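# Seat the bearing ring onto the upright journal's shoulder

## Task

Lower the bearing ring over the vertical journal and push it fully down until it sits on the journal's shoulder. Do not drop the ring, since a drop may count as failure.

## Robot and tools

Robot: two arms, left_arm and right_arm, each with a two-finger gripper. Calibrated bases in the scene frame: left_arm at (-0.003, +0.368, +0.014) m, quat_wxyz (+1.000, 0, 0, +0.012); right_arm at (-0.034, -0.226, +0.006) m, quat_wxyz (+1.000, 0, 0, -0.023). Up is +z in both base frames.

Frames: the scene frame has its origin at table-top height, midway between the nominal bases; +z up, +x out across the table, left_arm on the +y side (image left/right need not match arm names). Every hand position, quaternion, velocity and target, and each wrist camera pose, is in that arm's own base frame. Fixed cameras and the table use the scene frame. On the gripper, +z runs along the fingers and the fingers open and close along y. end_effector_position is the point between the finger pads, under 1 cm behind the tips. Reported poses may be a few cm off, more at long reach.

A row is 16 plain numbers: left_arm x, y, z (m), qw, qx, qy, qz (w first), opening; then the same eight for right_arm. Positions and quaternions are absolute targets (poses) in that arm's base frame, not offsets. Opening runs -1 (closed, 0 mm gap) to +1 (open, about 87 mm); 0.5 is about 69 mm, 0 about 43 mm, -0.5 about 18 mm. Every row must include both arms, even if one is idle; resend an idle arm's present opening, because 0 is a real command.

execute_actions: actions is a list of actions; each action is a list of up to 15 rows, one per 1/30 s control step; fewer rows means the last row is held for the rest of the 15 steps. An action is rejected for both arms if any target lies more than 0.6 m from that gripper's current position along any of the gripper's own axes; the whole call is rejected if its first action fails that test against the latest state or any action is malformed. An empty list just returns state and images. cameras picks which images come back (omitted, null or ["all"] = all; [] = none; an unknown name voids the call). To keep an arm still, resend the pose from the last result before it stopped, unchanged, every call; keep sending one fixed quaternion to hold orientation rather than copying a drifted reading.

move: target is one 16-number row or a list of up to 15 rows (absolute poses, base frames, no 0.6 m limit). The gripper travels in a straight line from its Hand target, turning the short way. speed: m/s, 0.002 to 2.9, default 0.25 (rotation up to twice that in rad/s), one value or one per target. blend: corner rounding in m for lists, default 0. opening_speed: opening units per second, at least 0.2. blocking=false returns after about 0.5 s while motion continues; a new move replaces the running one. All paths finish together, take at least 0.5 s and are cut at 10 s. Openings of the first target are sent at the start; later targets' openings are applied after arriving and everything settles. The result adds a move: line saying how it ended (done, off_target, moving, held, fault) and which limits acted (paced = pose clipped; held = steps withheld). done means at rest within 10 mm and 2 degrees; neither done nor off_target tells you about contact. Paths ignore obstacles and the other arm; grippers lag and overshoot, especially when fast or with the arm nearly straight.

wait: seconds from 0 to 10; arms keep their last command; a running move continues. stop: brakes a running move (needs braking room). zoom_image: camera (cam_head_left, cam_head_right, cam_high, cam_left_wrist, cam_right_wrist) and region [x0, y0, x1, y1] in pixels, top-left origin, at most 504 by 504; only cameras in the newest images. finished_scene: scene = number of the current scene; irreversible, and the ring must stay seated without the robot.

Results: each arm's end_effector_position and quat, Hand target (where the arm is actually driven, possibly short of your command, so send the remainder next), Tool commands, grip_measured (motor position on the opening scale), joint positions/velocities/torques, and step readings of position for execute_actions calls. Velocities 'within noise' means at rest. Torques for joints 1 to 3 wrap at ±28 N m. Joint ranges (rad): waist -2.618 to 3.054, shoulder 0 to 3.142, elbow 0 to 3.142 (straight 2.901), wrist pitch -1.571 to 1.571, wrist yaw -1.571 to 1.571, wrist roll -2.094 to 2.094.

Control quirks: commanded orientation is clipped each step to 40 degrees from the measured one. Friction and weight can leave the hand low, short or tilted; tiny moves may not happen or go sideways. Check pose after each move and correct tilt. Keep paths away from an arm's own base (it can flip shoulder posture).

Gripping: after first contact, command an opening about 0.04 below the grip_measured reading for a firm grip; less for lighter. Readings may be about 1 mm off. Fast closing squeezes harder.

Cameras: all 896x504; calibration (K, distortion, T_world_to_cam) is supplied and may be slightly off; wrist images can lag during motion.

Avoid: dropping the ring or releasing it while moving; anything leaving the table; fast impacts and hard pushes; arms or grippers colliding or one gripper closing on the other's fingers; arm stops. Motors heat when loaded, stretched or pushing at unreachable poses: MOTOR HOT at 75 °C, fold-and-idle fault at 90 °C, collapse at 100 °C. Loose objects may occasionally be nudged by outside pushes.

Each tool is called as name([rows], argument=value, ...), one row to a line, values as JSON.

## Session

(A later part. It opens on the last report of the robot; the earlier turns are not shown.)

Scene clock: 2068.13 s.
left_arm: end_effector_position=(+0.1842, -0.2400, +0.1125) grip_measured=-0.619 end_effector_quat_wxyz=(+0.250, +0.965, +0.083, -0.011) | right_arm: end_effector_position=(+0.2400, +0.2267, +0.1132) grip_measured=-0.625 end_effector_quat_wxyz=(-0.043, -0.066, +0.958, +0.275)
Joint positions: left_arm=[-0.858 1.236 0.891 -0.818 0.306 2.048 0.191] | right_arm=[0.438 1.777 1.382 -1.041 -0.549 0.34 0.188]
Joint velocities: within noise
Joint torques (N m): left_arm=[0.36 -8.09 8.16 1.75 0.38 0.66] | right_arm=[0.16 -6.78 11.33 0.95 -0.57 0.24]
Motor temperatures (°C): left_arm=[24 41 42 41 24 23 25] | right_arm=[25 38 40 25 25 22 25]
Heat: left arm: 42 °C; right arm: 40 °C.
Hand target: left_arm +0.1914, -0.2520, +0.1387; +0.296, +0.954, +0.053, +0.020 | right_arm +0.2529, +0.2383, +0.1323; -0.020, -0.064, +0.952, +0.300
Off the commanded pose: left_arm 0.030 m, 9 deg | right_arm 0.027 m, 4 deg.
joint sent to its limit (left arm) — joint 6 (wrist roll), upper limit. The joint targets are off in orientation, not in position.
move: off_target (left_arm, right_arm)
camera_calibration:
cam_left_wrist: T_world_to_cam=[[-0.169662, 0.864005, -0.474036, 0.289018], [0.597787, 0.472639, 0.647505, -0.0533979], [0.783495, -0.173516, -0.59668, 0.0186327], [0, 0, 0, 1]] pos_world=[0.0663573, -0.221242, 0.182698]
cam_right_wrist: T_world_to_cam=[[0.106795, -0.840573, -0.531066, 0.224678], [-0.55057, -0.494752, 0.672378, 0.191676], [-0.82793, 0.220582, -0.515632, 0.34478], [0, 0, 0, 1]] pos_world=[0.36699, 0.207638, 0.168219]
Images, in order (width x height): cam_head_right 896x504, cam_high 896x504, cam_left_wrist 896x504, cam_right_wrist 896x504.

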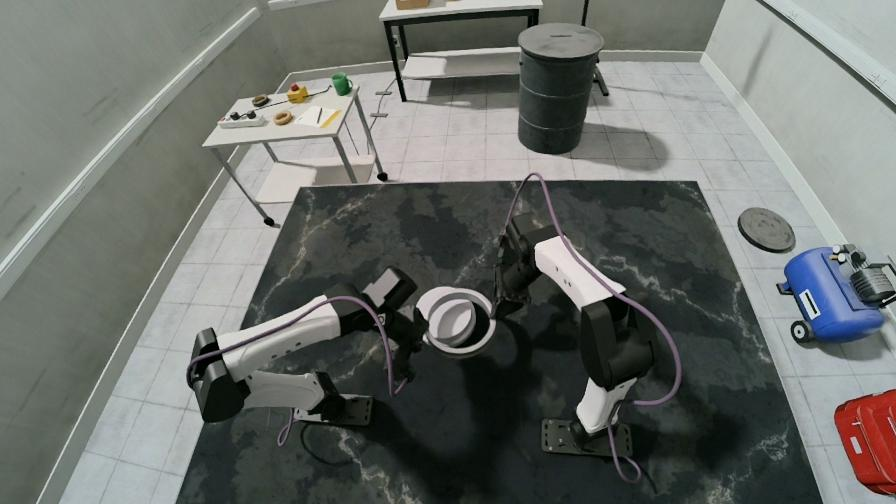

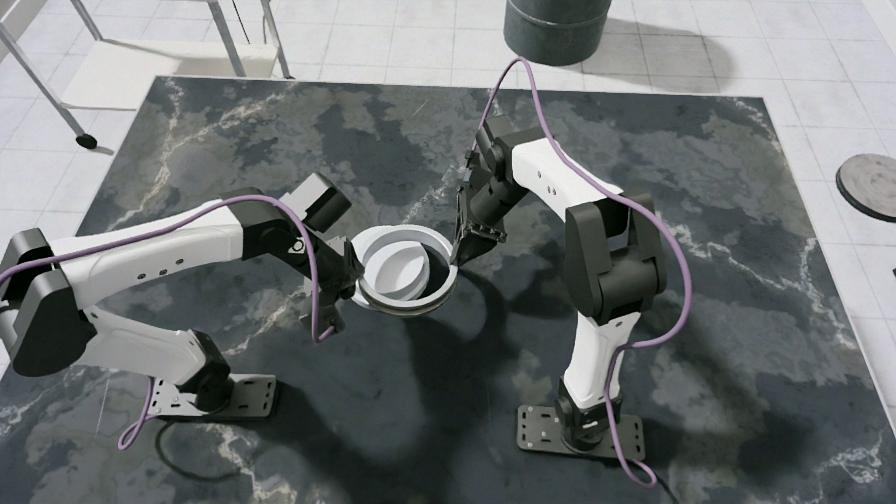

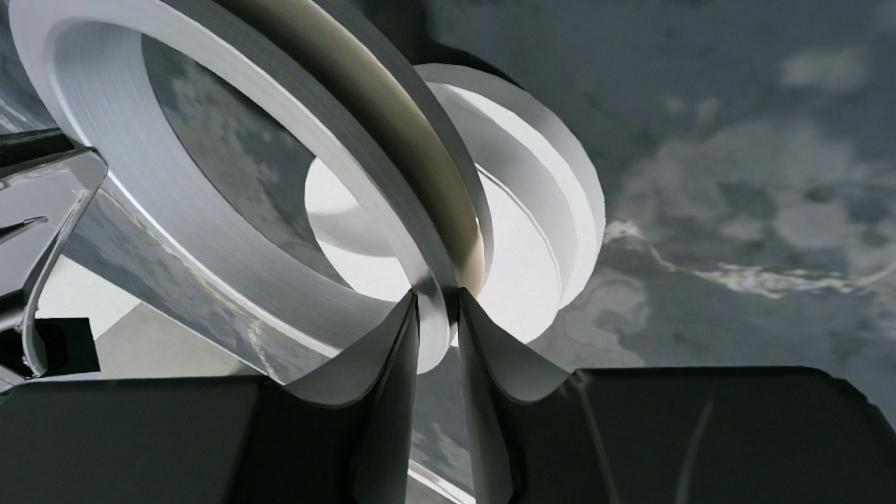

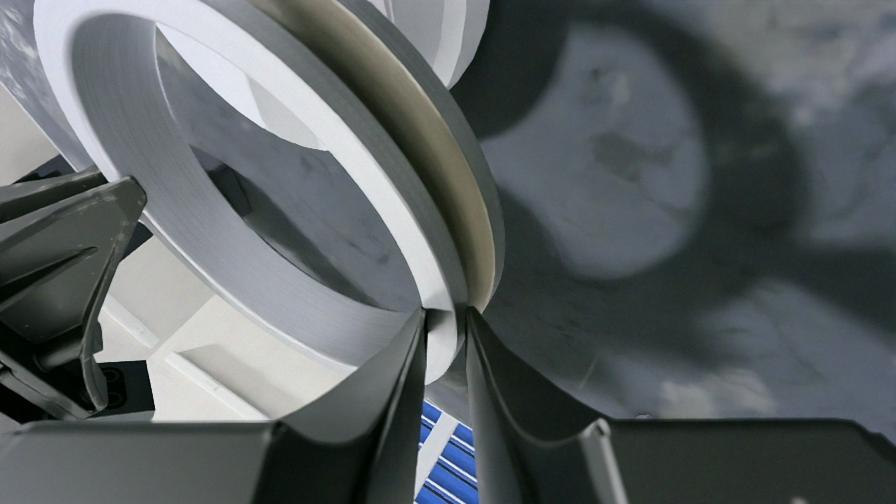

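move(target=[0.2223,-0.207,0.138,0.2979,0.9448,0.1295,0.0409,-1,0.3128,0.2955,0.132,-0.0512,-0.1623,0.9398,0.2963,-1], speed=0.04, cameras=["cam_high","cam_left_wrist","cam_right_wrist","cam_head_right"])

zoom_image(camera="cam_high", region=[280, 160, 480, 330])

Scene clock: 2097.70 s.
left_arm: end_effector_position=(+0.2233, -0.2078, +0.1365) grip_measured=-0.981 end_effector_quat_wxyz=(+0.292, +0.945, +0.145, +0.041) | right_arm: end_effector_position=(+0.3128, +0.2916, +0.1314) grip_measured=-0.970 end_effector_quat_wxyz=(-0.046, -0.155, +0.943, +0.291)
Joint positions: left_arm=[-0.681 1.146 0.875 -0.788 0.323 2.071 0.009] | right_arm=[0.503 2.21 2.068 -1.305 -0.588 0.214 0.015]
Joint velocities: within noise
Joint torques (N m): left_arm=[0.53 -4.27 6.3 1.42 0.32 0.36] | right_arm=[0.72 -7.84 8.98 0.59 -0.42 -0.13]
Motor temperatures (°C): left_arm=[24 39 41 41 24 23 25] | right_arm=[25 39 43 25 25 23 25]
Heat: left arm: 41 °C; right arm: 43 °C.
Hand target: left_arm +0.2221, -0.2072, +0.1380; +0.297, +0.944, +0.137, +0.044 | right_arm +0.3127, +0.2955, +0.1320; -0.051, -0.162, +0.940, +0.296
Off the commanded pose: left_arm 0.002 m, 2 deg | right_arm 0.004 m, 1 deg.
joint sent to its limit (left arm) — joint 6 (wrist roll), upper limit. The joint targets still meet the commanded pose.
move: done
camera_calibration:
cam_left_wrist: T_world_to_cam=[[-0.254482, 0.790549, -0.55702, 0.294197], [0.467411, 0.604785, 0.644796, -0.0505905], [0.84662, -0.0962688, -0.523418, -0.000257573], [0, 0, 0, 1]] pos_world=[0.0987322, -0.202005, 0.196359]
cam_right_wrist: T_world_to_cam=[[0.270046, -0.781508, -0.562424, 0.216903], [-0.478441, -0.615823, 0.625985, 0.270415], [-0.835565, 0.100042, -0.540206, 0.44094], [0, 0, 0, 1]] pos_world=[0.439237, 0.291926, 0.190914]
Images, in order (width x height): cam_head_right 896x504, cam_high 896x504, cam_left_wrist 896x504, cam_right_wrist 896x504.

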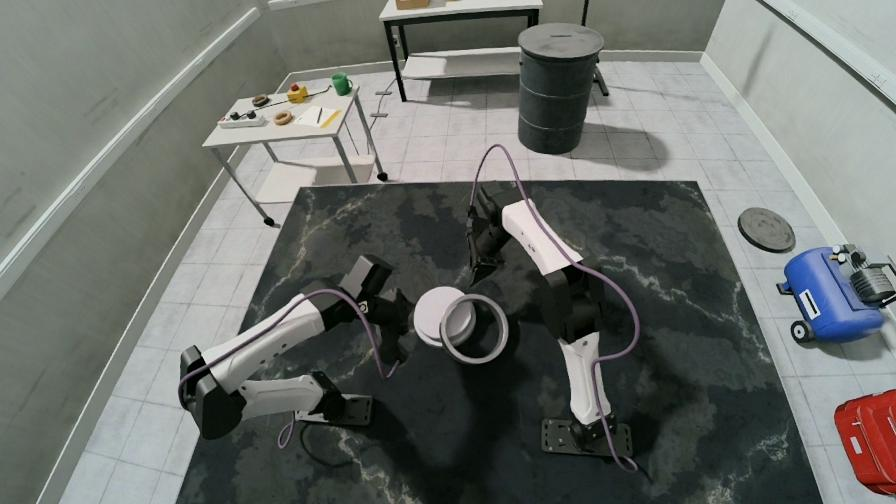

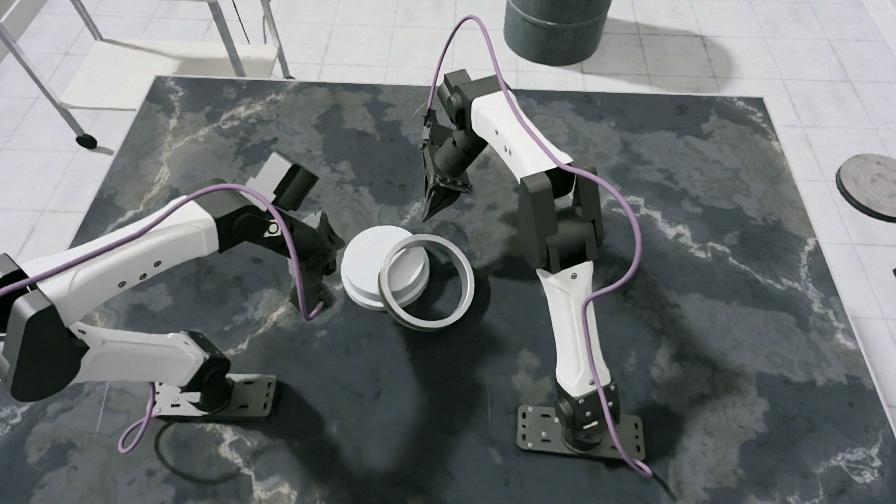

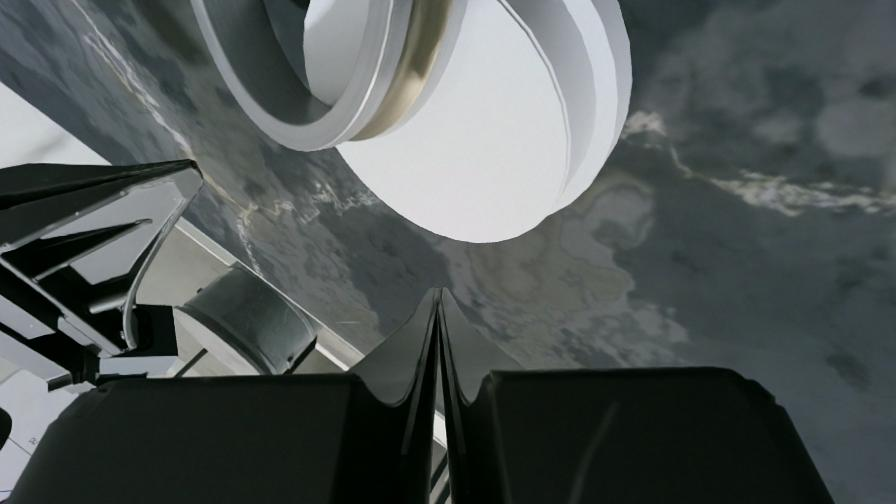

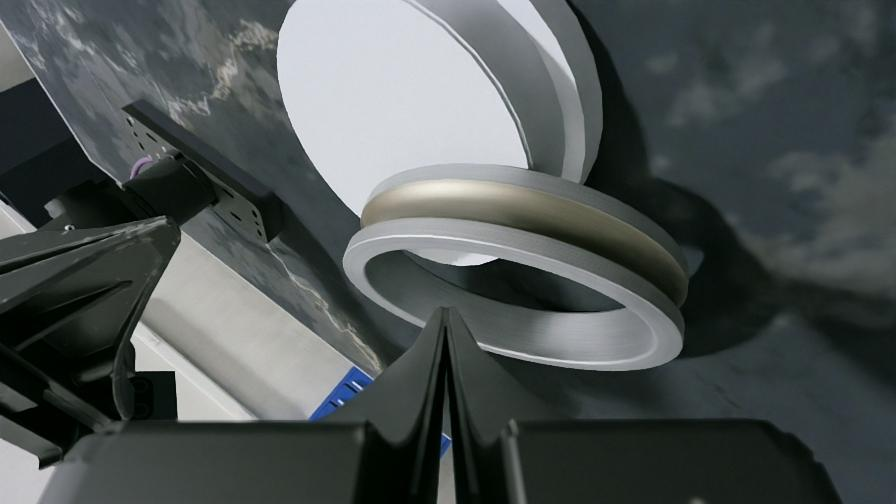

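Scaled by 2.520 from the camera's 896x504 image, which has a finer 1280x720 frame.

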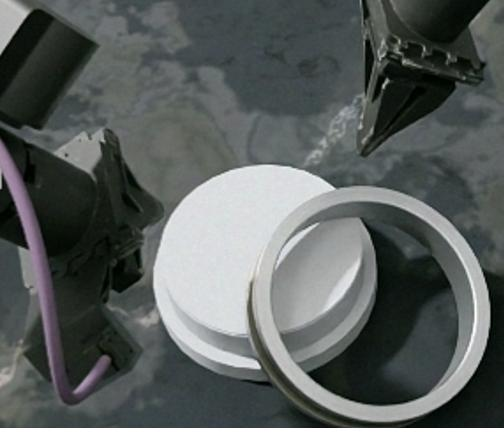

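move([
  [0.2123,-0.187,0.19,0.2979,0.9448,0.1295,0.0409,-0.26,0.3108,0.2855,0.18,-0.0512,-0.1623,0.9398,0.2963,-0.26],
  [0.18,-0.10,0.22,0.0,0.969,0.247,0.0,-0.26,0.205,0.165,0.15,0.0894,0.2008,0.8912,0.3968,-0.26],
], speed=0.15, cameras=["cam_high","cam_left_wrist","cam_right_wrist"])

zoom_image(camera="cam_high", region=[300, 180, 500, 350])

Scene clock: 2143.77 s.
left_arm: end_effector_position=(+0.1828, -0.1038, +0.2199) grip_measured=-0.260 end_effector_quat_wxyz=(+0.074, +0.964, +0.249, +0.062) | right_arm: end_effector_position=(+0.2067, +0.1644, +0.1510) grip_measured=-0.260 end_effector_quat_wxyz=(+0.091, +0.197, +0.895, +0.390)
Joint positions: left_arm=[-0.719 1.163 1.354 -1.569 -0.019 1.917 0.37] | right_arm=[0.16 1.102 0.801 -0.717 -0.648 0.783 0.37]
Joint velocities: within noise
Joint torques (N m): left_arm=[-0.54 -2.88 5.26 0.7 -0.04 0.08] | right_arm=[-0.21 -2.97 5.39 1.65 -0.39 0.08]
Motor temperatures (°C): left_arm=[24 35 39 39 24 23 24] | right_arm=[25 40 44 25 24 23 25]
Heat: left arm: 39 °C; right arm: 44 °C.
Hand target: left_arm +0.1804, -0.1003, +0.2192; +0.069, +0.964, +0.250, +0.065 | right_arm +0.2050, +0.1650, +0.1501; +0.089, +0.201, +0.891, +0.397
Off the commanded pose: left_arm 0.005 m, 11 deg | right_arm 0.002 m, 1 deg.
joint sent to its limit (left arm) — joint 4 (wrist pitch), lower limit. The joint targets are off in orientation, not in position.
move: off_target (left_arm)
camera_calibration:
cam_left_wrist: T_world_to_cam=[[-0.475643, 0.863507, -0.167691, 0.210529], [0.418222, 0.389707, 0.820499, -0.20034], [0.773857, 0.320132, -0.546499, 0.149284], [0, 0, 0, 1]] pos_world=[0.0683987, -0.151509, 0.281267]
cam_right_wrist: T_world_to_cam=[[-0.277872, -0.620899, -0.732988, 0.269771], [-0.828661, -0.231036, 0.509846, 0.155676], [-0.485909, 0.749071, -0.450317, 0.183025], [0, 0, 0, 1]] pos_world=[0.292898, 0.0663682, 0.200787]
Images, in order (width x height): cam_high 896x504, cam_left_wrist 896x504, cam_right_wrist 896x504.

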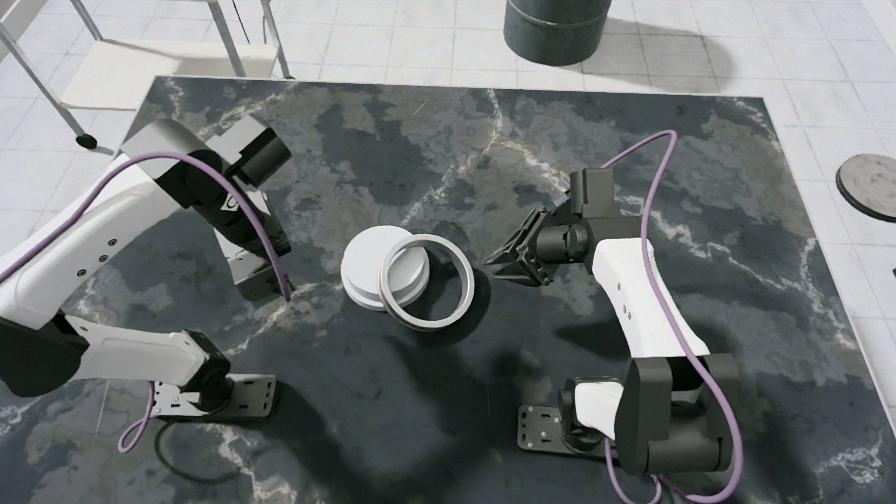

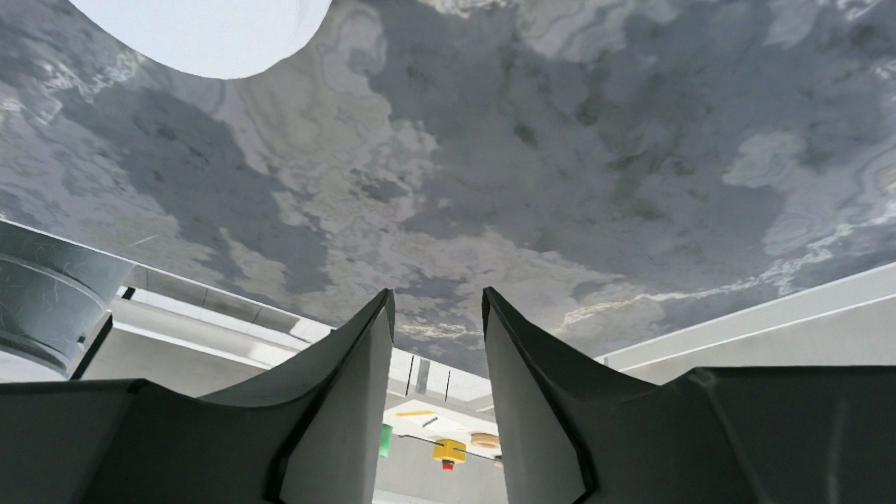

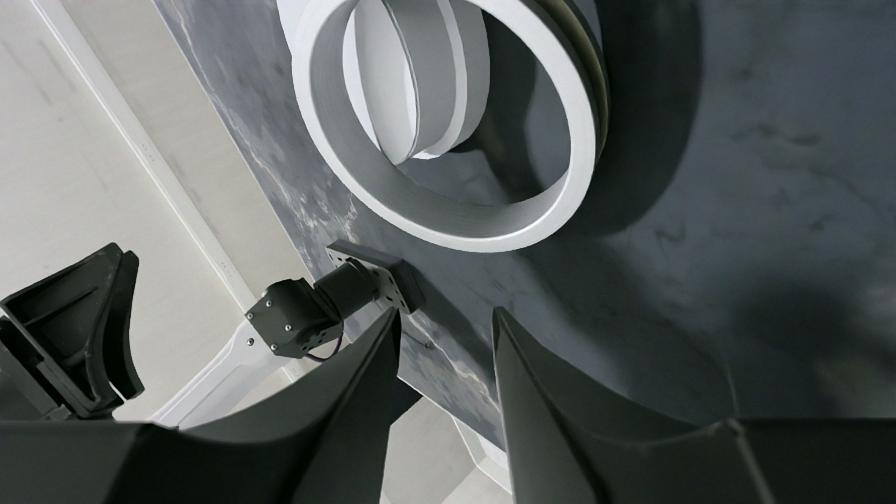

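Scaled by 2.520 from the camera's 896x504 image, which has a finer 1280x720 frame.

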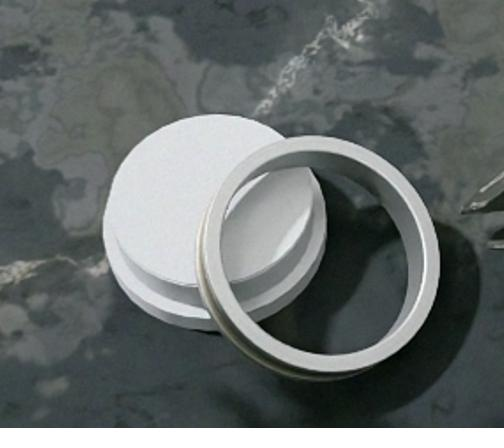

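move(target=[0.18,-0.10,0.22,0.069, 0.964, 0.250, 0.065,-0.26,0.187,0.163,0.072,0.0894,0.2008,0.8912,0.3968,-0.26], speed=0.1, cameras=["cam_high","cam_right_wrist"])

zoom_image(camera="cam_high", region=[340, 180, 540, 350])

Scene clock: 2157.63 s.
left_arm: end_effector_position=(+0.1829, -0.1036, +0.2199) grip_measured=-0.260 end_effector_quat_wxyz=(+0.074, +0.963, +0.250, +0.062) | right_arm: end_effector_position=(+0.1895, +0.1619, +0.0752) grip_measured=-0.260 end_effector_quat_wxyz=(+0.095, +0.197, +0.893, +0.393)
Joint positions: left_arm=[-0.719 1.163 1.354 -1.569 -0.02 1.916 0.37] | right_arm=[0.16 1.088 0.479 -0.396 -0.649 0.789 0.37]
Joint velocities: within noise
Joint torques (N m): left_arm=[-0.57 -3.15 5.27 0.7 -0.05 0.11] | right_arm=[0.23 -1.66 5.27 1.75 -0.35 0.08]
Motor temperatures (°C): left_arm=[24 34 38 37 24 23 24] | right_arm=[25 38 42 26 24 22 25]
Heat: left arm: 38 °C; right arm: 42 °C.
Hand target: left_arm +0.1802, -0.1001, +0.2198; +0.070, +0.963, +0.250, +0.066 | right_arm +0.1870, +0.1629, +0.0721; +0.089, +0.201, +0.891, +0.397
Off the commanded pose: left_arm 0.005 m, 1 deg | right_arm 0.004 m, 1 deg.
joint sent to its limit (left arm) — joint 4 (wrist pitch), lower limit. The joint targets still meet the commanded pose.
move: done
camera_calibration:
cam_right_wrist: T_world_to_cam=[[-0.273841, -0.616287, -0.738378, 0.206711], [-0.834005, -0.2302, 0.501442, 0.18106], [-0.479006, 0.753126, -0.450948, 0.140486], [0, 0, 0, 1]] pos_world=[0.274904, 0.0632698, 0.125191]
Images, in order (width x height): cam_high 896x504, cam_right_wrist 896x504.

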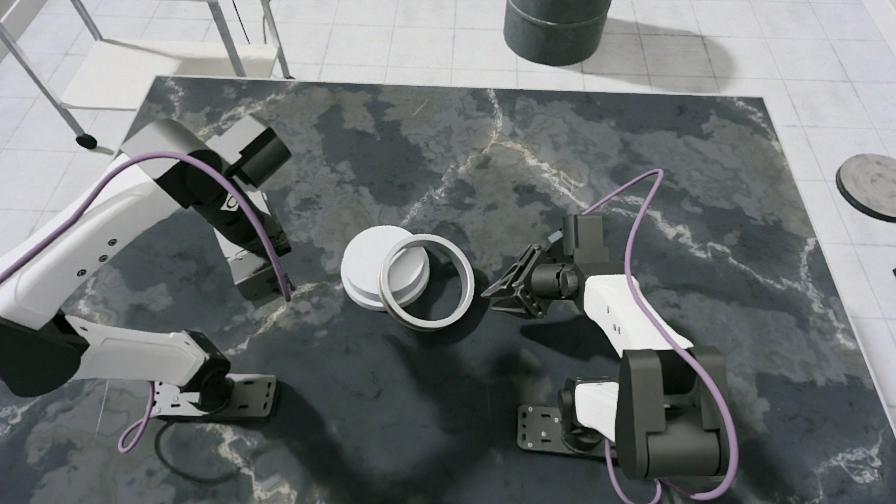

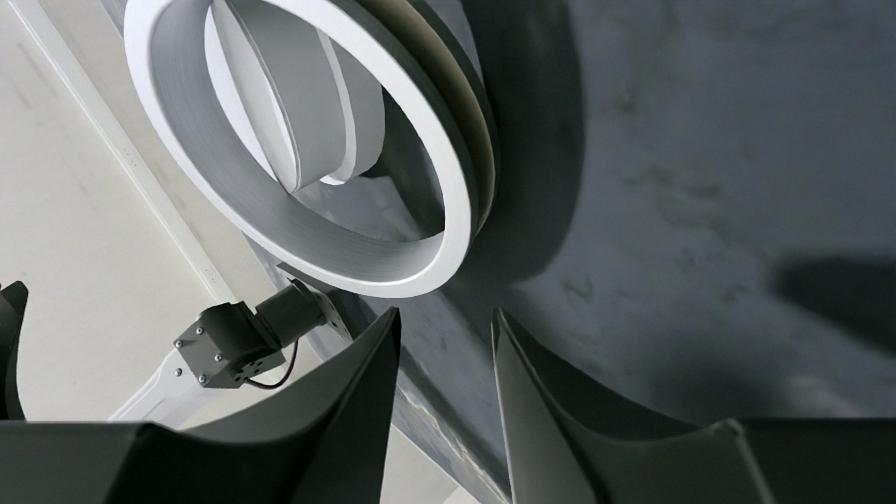

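Scaled by 2.520 from the camera's 896x504 image, which has a finer 1280x720 frame.

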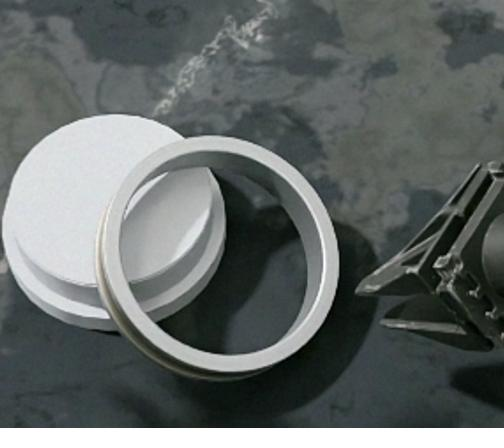

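move(target=[0.18,-0.10,0.22,0.069, 0.964, 0.250, 0.065,-0.26,0.198,0.187,0.049,0.0894,0.2008,0.8912,0.3968,-0.26], speed=0.05, cameras=["cam_right_wrist"])

zoom_image(camera="cam_right_wrist", region=[300, 180, 560, 400])

Scene clock: 2166.13 s.
left_arm: end_effector_position=(+0.1829, -0.1036, +0.2199) grip_measured=-0.260 end_effector_quat_wxyz=(+0.074, +0.963, +0.250, +0.062) | right_arm: end_effector_position=(+0.1997, +0.1881, +0.0563) grip_measured=-0.260 end_effector_quat_wxyz=(+0.091, +0.193, +0.889, +0.404)
Joint positions: left_arm=[-0.719 1.163 1.354 -1.569 -0.02 1.916 0.37] | right_arm=[0.272 1.215 0.434 -0.149 -0.61 0.909 0.37]
Joint velocities: within noise
Joint torques (N m): left_arm=[-0.58 -3.17 5.27 0.7 -0.05 0.11] | right_arm=[0.72 -1.81 4.89 1.78 -0.08 0.11]
Motor temperatures (°C): left_arm=[23 33 38 37 24 23 24] | right_arm=[25 37 41 27 24 22 24]
Heat: left arm: 38 °C; right arm: 41 °C.
Hand target: left_arm +0.1802, -0.1001, +0.2198; +0.070, +0.963, +0.250, +0.066 | right_arm +0.1978, +0.1868, +0.0492; +0.089, +0.201, +0.891, +0.397
Off the commanded pose: left_arm 0.005 m, 1 deg | right_arm 0.008 m, 1 deg.
joint sent to its limit (left arm) — joint 4 (wrist pitch), lower limit. The joint targets still meet the commanded pose.
move: done
camera_calibration:
cam_right_wrist: T_world_to_cam=[[-0.266922, -0.601723, -0.752783, 0.208462], [-0.831869, -0.250517, 0.495211, 0.208785], [-0.486565, 0.7584, -0.433687, 0.11666], [0, 0, 0, 1]] pos_world=[0.286088, 0.0892654, 0.104127]
Images, in order (width x height): cam_right_wrist 896x504.

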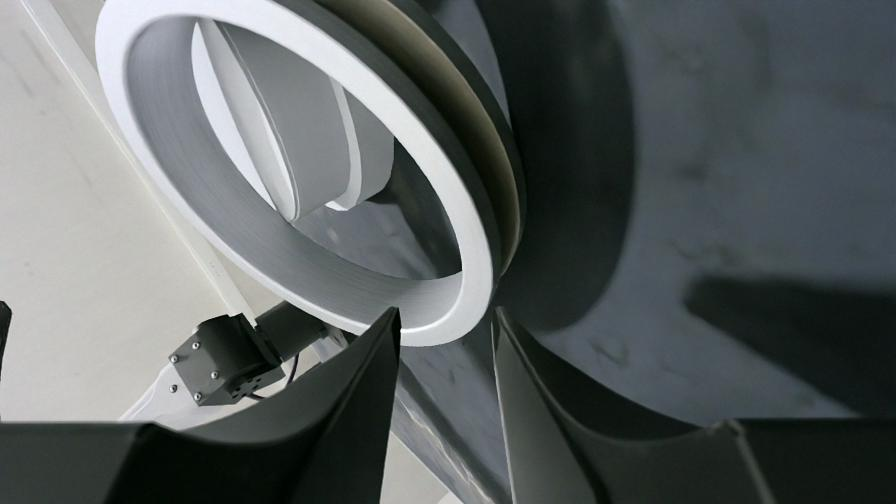

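Scaled by 1.938 from the camera's 896x504 image, which has a finer 1280x720 frame.

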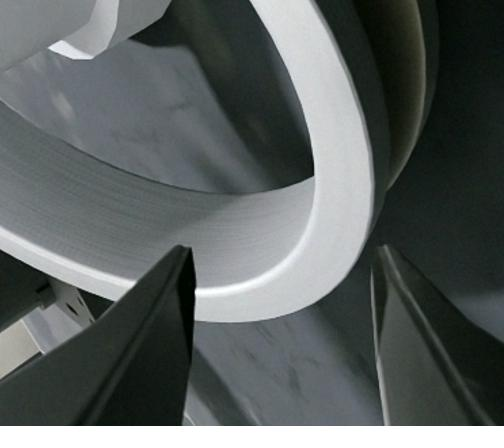

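move([
  [0.18,-0.10,0.22,0.069, 0.964, 0.250, 0.065,-0.26,0.1985,0.187,0.038,0.0894,0.2008,0.8912,0.3968,-0.26],
  [0.18,-0.10,0.22,0.069, 0.964, 0.250, 0.065,-0.26,0.2025,0.1965,0.028,0.0894,0.2008,0.8912,0.3968,-0.26],
], speed=0.04, cameras=["cam_right_wrist"])

zoom_image(camera="cam_right_wrist", region=[300, 180, 560, 400])

Scene clock: 2172.90 s.
left_arm: end_effector_position=(+0.1829, -0.1036, +0.2199) grip_measured=-0.260 end_effector_quat_wxyz=(+0.074, +0.963, +0.250, +0.062) | right_arm: end_effector_position=(+0.2044, +0.1978, +0.0348) grip_measured=-0.260 end_effector_quat_wxyz=(+0.090, +0.194, +0.889, +0.404)
Joint positions: left_arm=[-0.719 1.163 1.354 -1.569 -0.02 1.916 0.37] | right_arm=[0.313 1.328 0.395 0.024 -0.586 0.949 0.37]
Joint velocities: within noise
Joint torques (N m): left_arm=[-0.58 -3.15 5.3 0.7 -0.05 0.11] | right_arm=[0.72 -2.18 4.49 1.83 -0.1 0.07]
Motor temperatures (°C): left_arm=[23 33 38 36 24 23 24] | right_arm=[25 36 40 28 24 22 24]
Heat: left arm: 38 °C; right arm: 40 °C.
Hand target: left_arm +0.1802, -0.1001, +0.2198; +0.070, +0.963, +0.250, +0.066 | right_arm +0.2023, +0.1963, +0.0282; +0.089, +0.201, +0.891, +0.397
Off the commanded pose: left_arm 0.005 m, 1 deg | right_arm 0.007 m, 1 deg.
joint sent to its limit (left arm) — joint 4 (wrist pitch), lower limit. The joint targets still meet the commanded pose.
move: done
camera_calibration:
cam_right_wrist: T_world_to_cam=[[-0.268512, -0.601654, -0.752273, 0.199658], [-0.830714, -0.250731, 0.49704, 0.225488], [-0.487664, 0.758384, -0.432478, 0.10245], [0, 0, 0, 1]] pos_world=[0.290888, 0.0989653, 0.0824286]
Images, in order (width x height): cam_right_wrist 896x504.

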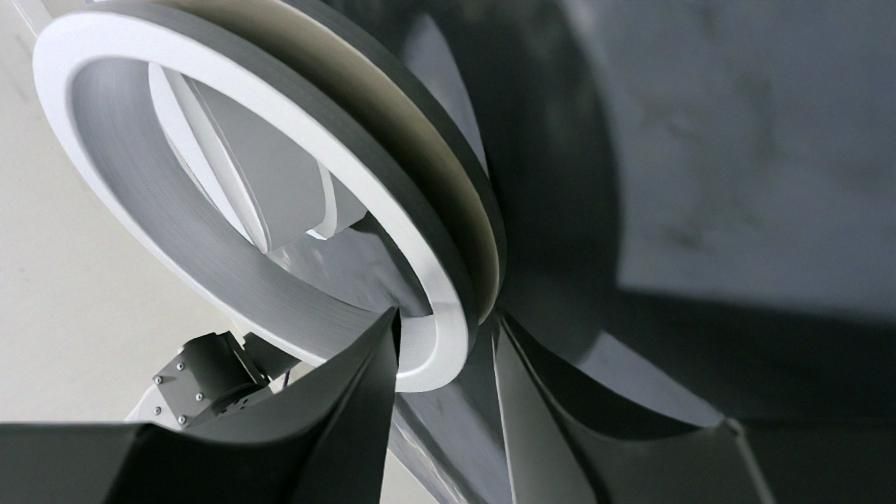

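Scaled by 1.938 from the camera's 896x504 image, which has a finer 1280x720 frame.

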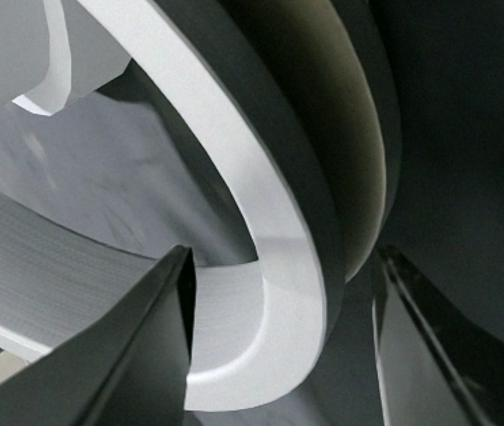

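move([
  [0.18,-0.10,0.22,0.069, 0.964, 0.250, 0.065,-0.26,0.2042,0.2002,0.0245,0.0894,0.2008,0.8912,0.3968,-0.26],
], speed=0.04, cameras=[])

move([
  [0.18,-0.10,0.22,0.069, 0.964, 0.250, 0.065,-0.26,0.2042,0.2002,0.0245,0.0894,0.2008,0.8912,0.3968,-1],
], speed=0.04, opening_speed=0.5, cameras=["cam_right_wrist"])

zoom_image(camera="cam_right_wrist", region=[300, 180, 560, 400])

Scene clock: 2178.00 s.
left_arm: end_effector_position=(+0.1829, -0.1036, +0.2199) grip_measured=-0.260 end_effector_quat_wxyz=(+0.074, +0.963, +0.250, +0.062) | right_arm: end_effector_position=(+0.2066, +0.2015, +0.0316) grip_measured=-0.260 end_effector_quat_wxyz=(+0.091, +0.194, +0.889, +0.404)
Joint positions: left_arm=[-0.719 1.163 1.354 -1.569 -0.02 1.916 0.37] | right_arm=[0.328 1.355 0.395 0.06 -0.576 0.963 0.37]
Joint velocities: within noise
Joint torques (N m): left_arm=[-0.55 -3.15 5.29 0.7 -0.05 0.11] | right_arm=[0.73 -2.3 4.31 1.82 -0.07 0.09]
Motor temperatures (°C): left_arm=[23 33 38 36 24 23 24] | right_arm=[25 36 40 28 24 22 24]
Heat: left arm: 38 °C; right arm: 40 °C.
Hand target: left_arm +0.1802, -0.1001, +0.2198; +0.070, +0.963, +0.250, +0.066 | right_arm +0.2041, +0.2000, +0.0248; +0.089, +0.201, +0.891, +0.397
Off the commanded pose: left_arm 0.005 m, 1 deg | right_arm 0.008 m, 1 deg.
joint sent to its limit (left arm) — joint 4 (wrist pitch), lower limit. The joint targets still meet the commanded pose.
move: done
No camera images: "cameras" was empty.

Scene clock: 2179.70 s.
left_arm: end_effector_position=(+0.1829, -0.1036, +0.2199) grip_measured=-0.260 end_effector_quat_wxyz=(+0.074, +0.963, +0.250, +0.062) | right_arm: end_effector_position=(+0.2061, +0.2005, +0.0299) grip_measured=-0.598 end_effector_quat_wxyz=(+0.092, +0.195, +0.890, +0.401)
Joint positions: left_arm=[-0.719 1.163 1.354 -1.569 -0.02 1.916 0.37] | right_arm=[0.328 1.355 0.392 0.06 -0.57 0.961 0.201]
Joint velocities: within noise
Joint torques (N m): left_arm=[-0.57 -3.14 5.26 0.7 -0.05 0.11] | right_arm=[0.79 -2.19 4.64 1.87 -0.1 0.09]
Motor temperatures (°C): left_arm=[23 33 38 36 24 23 24] | right_arm=[25 36 39 28 24 22 24]
Heat: left arm: 38 °C; right arm: 39 °C.
Hand target: left_arm +0.1802, -0.1001, +0.2198; +0.070, +0.963, +0.250, +0.066 | right_arm +0.2042, +0.2000, +0.0247; +0.089, +0.201, +0.891, +0.397
Off the commanded pose: left_arm 0.005 m, 1 deg | right_arm 0.006 m, 1 deg.
joint sent to its limit (left arm) — joint 4 (wrist pitch), lower limit. The joint targets still meet the commanded pose.
move: done
camera_calibration:
cam_right_wrist: T_world_to_cam=[[-0.27029, -0.605184, -0.748796, 0.199026], [-0.831766, -0.244912, 0.49818, 0.229102], [-0.48488, 0.757476, -0.437174, 0.0988687], [0, 0, 0, 1]] pos_world=[0.292293, 0.101667, 0.0781191]
Images, in order (width x height): cam_right_wrist 896x504.

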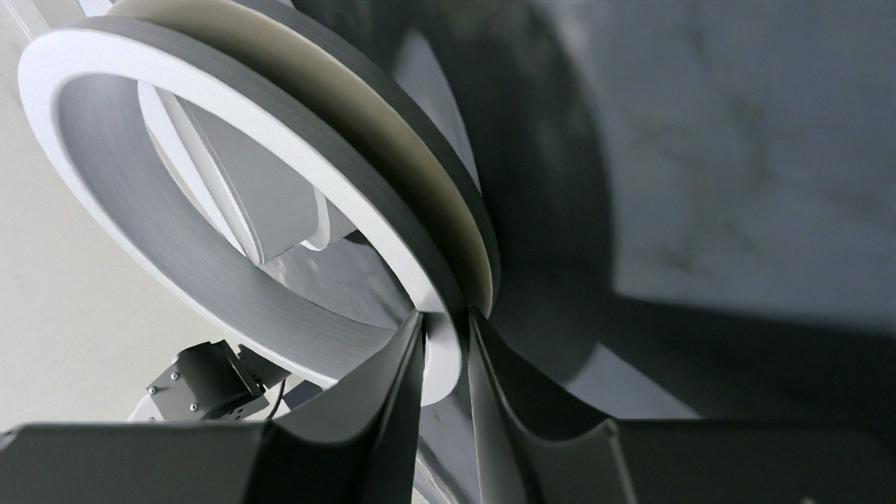

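Scaled by 1.938 from the camera's 896x504 image, which has a finer 1280x720 frame.

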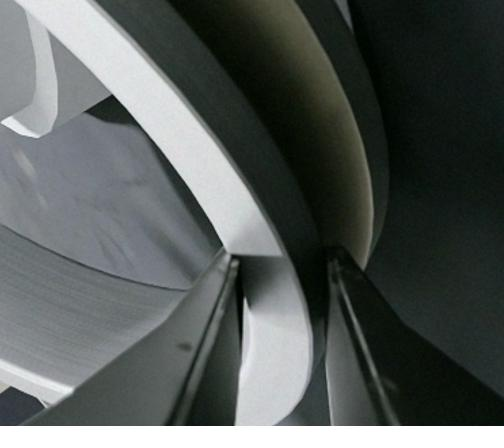

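move(target=[0.18,-0.10,0.22,0.069, 0.964, 0.250, 0.065,-0.26,0.2065,0.2045,0.060,0.0894,0.2008,0.8912,0.3968,-1], speed=0.03, cameras=["cam_high","cam_right_wrist"])

Scene clock: 2186.97 s.
left_arm: end_effector_position=(+0.1829, -0.1036, +0.2199) grip_measured=-0.260 end_effector_quat_wxyz=(+0.074, +0.963, +0.250, +0.062) | right_arm: end_effector_position=(+0.1874, +0.1907, +0.0308) grip_measured=-0.621 end_effector_quat_wxyz=(+0.064, +0.215, +0.906, +0.358)
Joint positions: left_arm=[-0.719 1.163 1.354 -1.569 -0.02 1.916 0.37] | right_arm=[0.343 1.274 0.421 -0.156 -0.517 0.962 0.19]
Joint velocities: within noise
Joint torques (N m): left_arm=[-0.57 -3.14 5.29 0.7 -0.05 0.11] | right_arm=[0.65 -4.83 10.54 1.78 -0.53 0.21]
Motor temperatures (°C): left_arm=[23 32 38 36 24 23 24] | right_arm=[25 35 39 28 24 22 25]
Heat: left arm: 38 °C; right arm: 39 °C.
Hand target: left_arm +0.1802, -0.1001, +0.2198; +0.070, +0.963, +0.250, +0.066 | right_arm +0.2048, +0.2034, +0.0601; +0.089, +0.200, +0.892, +0.397
Off the commanded pose: left_arm 0.005 m, 1 deg | right_arm 0.037 m, 6 deg.
joint sent to its limit (left arm) — joint 4 (wrist pitch), lower limit. The joint targets still meet the commanded pose.
move: off_target (right_arm)
camera_calibration:
cam_right_wrist: T_world_to_cam=[[-0.340689, -0.654241, -0.675203, 0.209045], [-0.788739, -0.191969, 0.583986, 0.189921], [-0.511686, 0.731516, -0.450623, 0.108069], [0, 0, 0, 1]] pos_world=[0.276315, 0.0941711, 0.0789348]
Images, in order (width x height): cam_high 896x504, cam_right_wrist 896x504.

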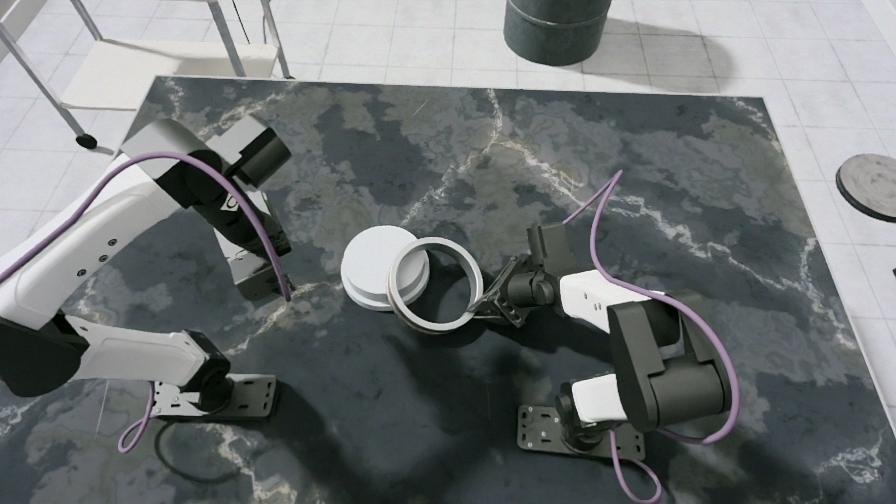

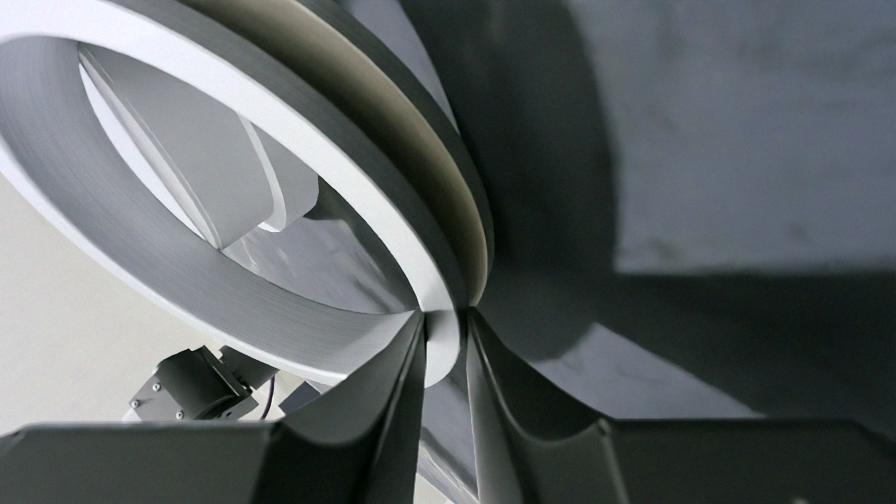

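move(target=[0.18,-0.10,0.22,0.069, 0.964, 0.250, 0.065,-0.26,0.2205,0.2345,0.070,0.0894,0.2008,0.8912,0.3968,-1], speed=0.03, cameras=["cam_high","cam_right_wrist"])

Scene clock: 2191.57 s.
left_arm: end_effector_position=(+0.1829, -0.1036, +0.2199) grip_measured=-0.260 end_effector_quat_wxyz=(+0.074, +0.963, +0.250, +0.062) | right_arm: end_effector_position=(+0.1902, +0.2070, +0.0363) grip_measured=-0.623 end_effector_quat_wxyz=(+0.056, +0.219, +0.914, +0.336)
Joint positions: left_arm=[-0.719 1.163 1.354 -1.569 -0.02 1.916 0.37] | right_arm=[0.434 1.308 0.497 -0.206 -0.445 1.033 0.189]
Joint velocities: within noise
Joint torques (N m): left_arm=[-0.57 -3.14 5.29 0.7 -0.04 0.11] | right_arm=[1.1 -3.26 11.86 2.39 -0.63 0.34]
Motor temperatures (°C): left_arm=[23 32 38 36 24 23 24] | right_arm=[25 35 39 28 24 23 25]
Heat: left arm: 38 °C; right arm: 39 °C.
Hand target: left_arm +0.1802, -0.1001, +0.2198; +0.070, +0.963, +0.250, +0.066 | right_arm +0.2160, +0.2296, +0.0730; +0.088, +0.199, +0.892, +0.396
Off the commanded pose: left_arm 0.005 m, 1 deg | right_arm 0.053 m, 9 deg.
joint sent to its limit (left arm) — joint 4 (wrist pitch), lower limit. The joint targets still meet the commanded pose.
move: off_target (right_arm)
camera_calibration:
cam_right_wrist: T_world_to_cam=[[-0.35933, -0.681233, -0.637811, 0.232181], [-0.772499, -0.166316, 0.612849, 0.182555], [-0.523571, 0.712924, -0.46649, 0.106692], [0, 0, 0, 1]] pos_world=[0.280314, 0.112468, 0.0859801]
Images, in order (width x height): cam_high 896x504, cam_right_wrist 896x504.

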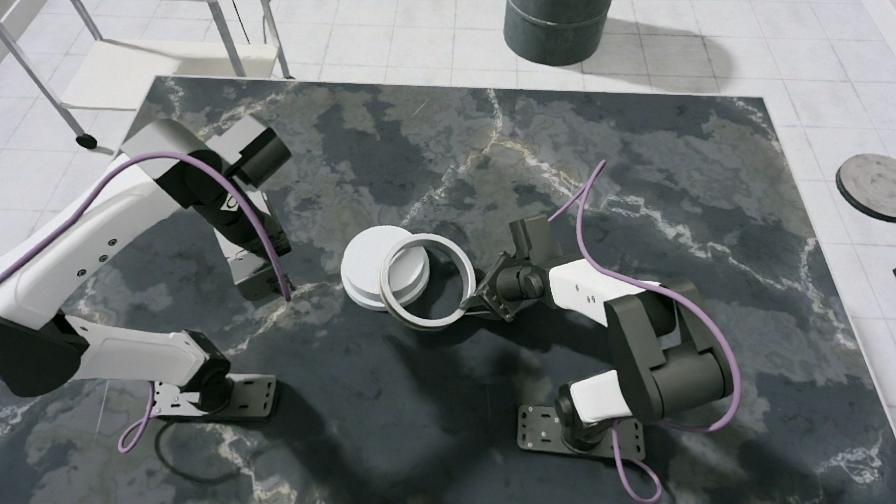

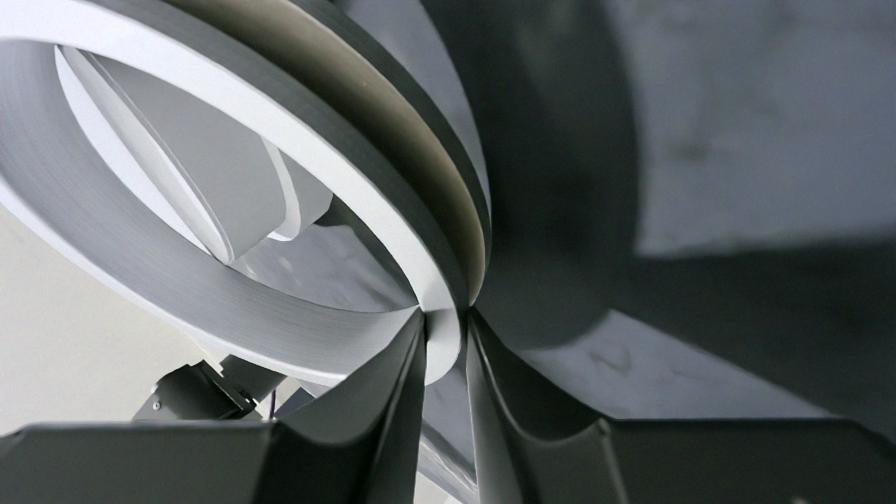

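move(target=[0.18,-0.10,0.22,0.069, 0.964, 0.250, 0.065,-0.26,0.238,0.258,0.092,0.0894,0.2008,0.8912,0.3968,-1], speed=0.03, cameras=["cam_high","cam_right_wrist"])

zoom_image(camera="cam_high", region=[320, 180, 520, 350])

Scene clock: 2197.33 s.
left_arm: end_effector_position=(+0.1829, -0.1036, +0.2199) grip_measured=-0.260 end_effector_quat_wxyz=(+0.074, +0.963, +0.250, +0.062) | right_arm: end_effector_position=(+0.2115, +0.2329, +0.0598) grip_measured=-0.622 end_effector_quat_wxyz=(+0.058, +0.216, +0.913, +0.342)
Joint positions: left_arm=[-0.719 1.163 1.354 -1.569 -0.02 1.916 0.37] | right_arm=[0.493 1.376 0.642 -0.248 -0.419 1.086 0.189]
Joint velocities: within noise
Joint torques (N m): left_arm=[-0.59 -3.17 5.27 0.7 -0.05 0.11] | right_arm=[0.99 -3.85 11.74 2.37 -0.47 0.29]
Motor temperatures (°C): left_arm=[23 32 37 35 24 23 24] | right_arm=[25 35 41 29 24 23 25]
Heat: left arm: 37 °C; right arm: 41 °C.
Hand target: left_arm +0.1802, -0.1001, +0.2198; +0.070, +0.963, +0.250, +0.066 | right_arm +0.2342, +0.2540, +0.0945; +0.088, +0.199, +0.892, +0.396
Off the commanded pose: left_arm 0.005 m, 1 deg | right_arm 0.049 m, 8 deg.
joint sent to its limit (left arm) — joint 4 (wrist pitch), lower limit. The joint targets still meet the commanded pose.
move: off_target (right_arm)
camera_calibration:
cam_right_wrist: T_world_to_cam=[[-0.350614, -0.676331, -0.647801, 0.270027], [-0.777393, -0.17554, 0.604025, 0.192647], [-0.522236, 0.715376, -0.464228, 0.109282], [0, 0, 0, 1]] pos_world=[0.301508, 0.138267, 0.109292]
Images, in order (width x height): cam_high 896x504, cam_right_wrist 896x504.

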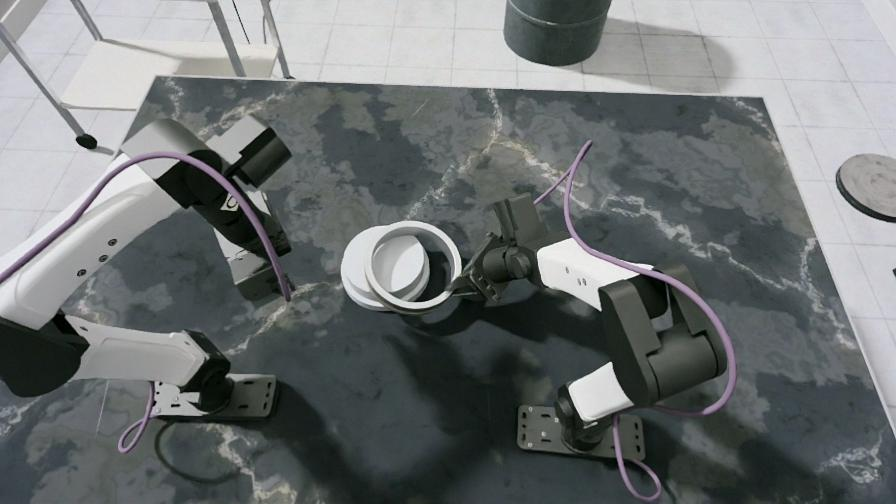

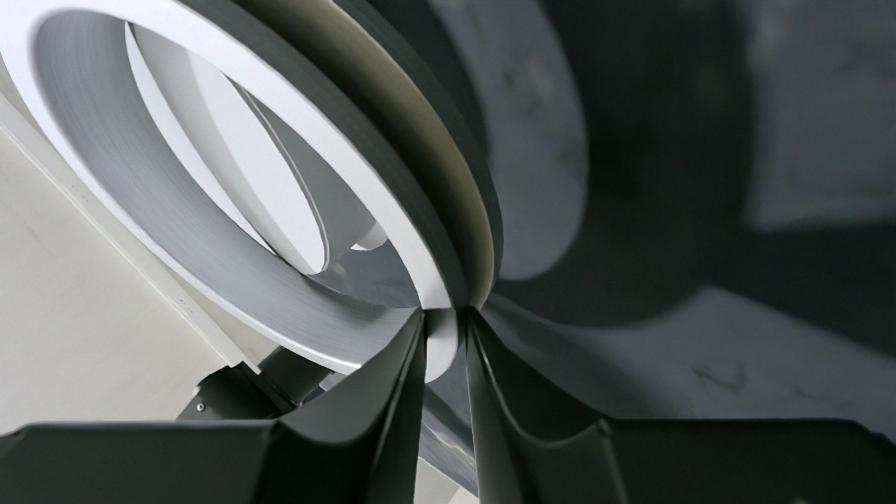

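Scaled by 2.520 from the camera's 896x504 image, which has a finer 1280x720 frame.

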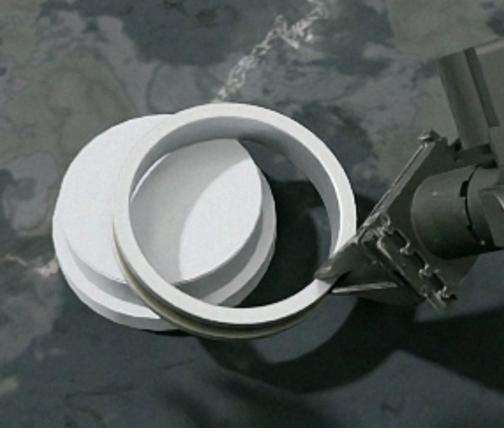

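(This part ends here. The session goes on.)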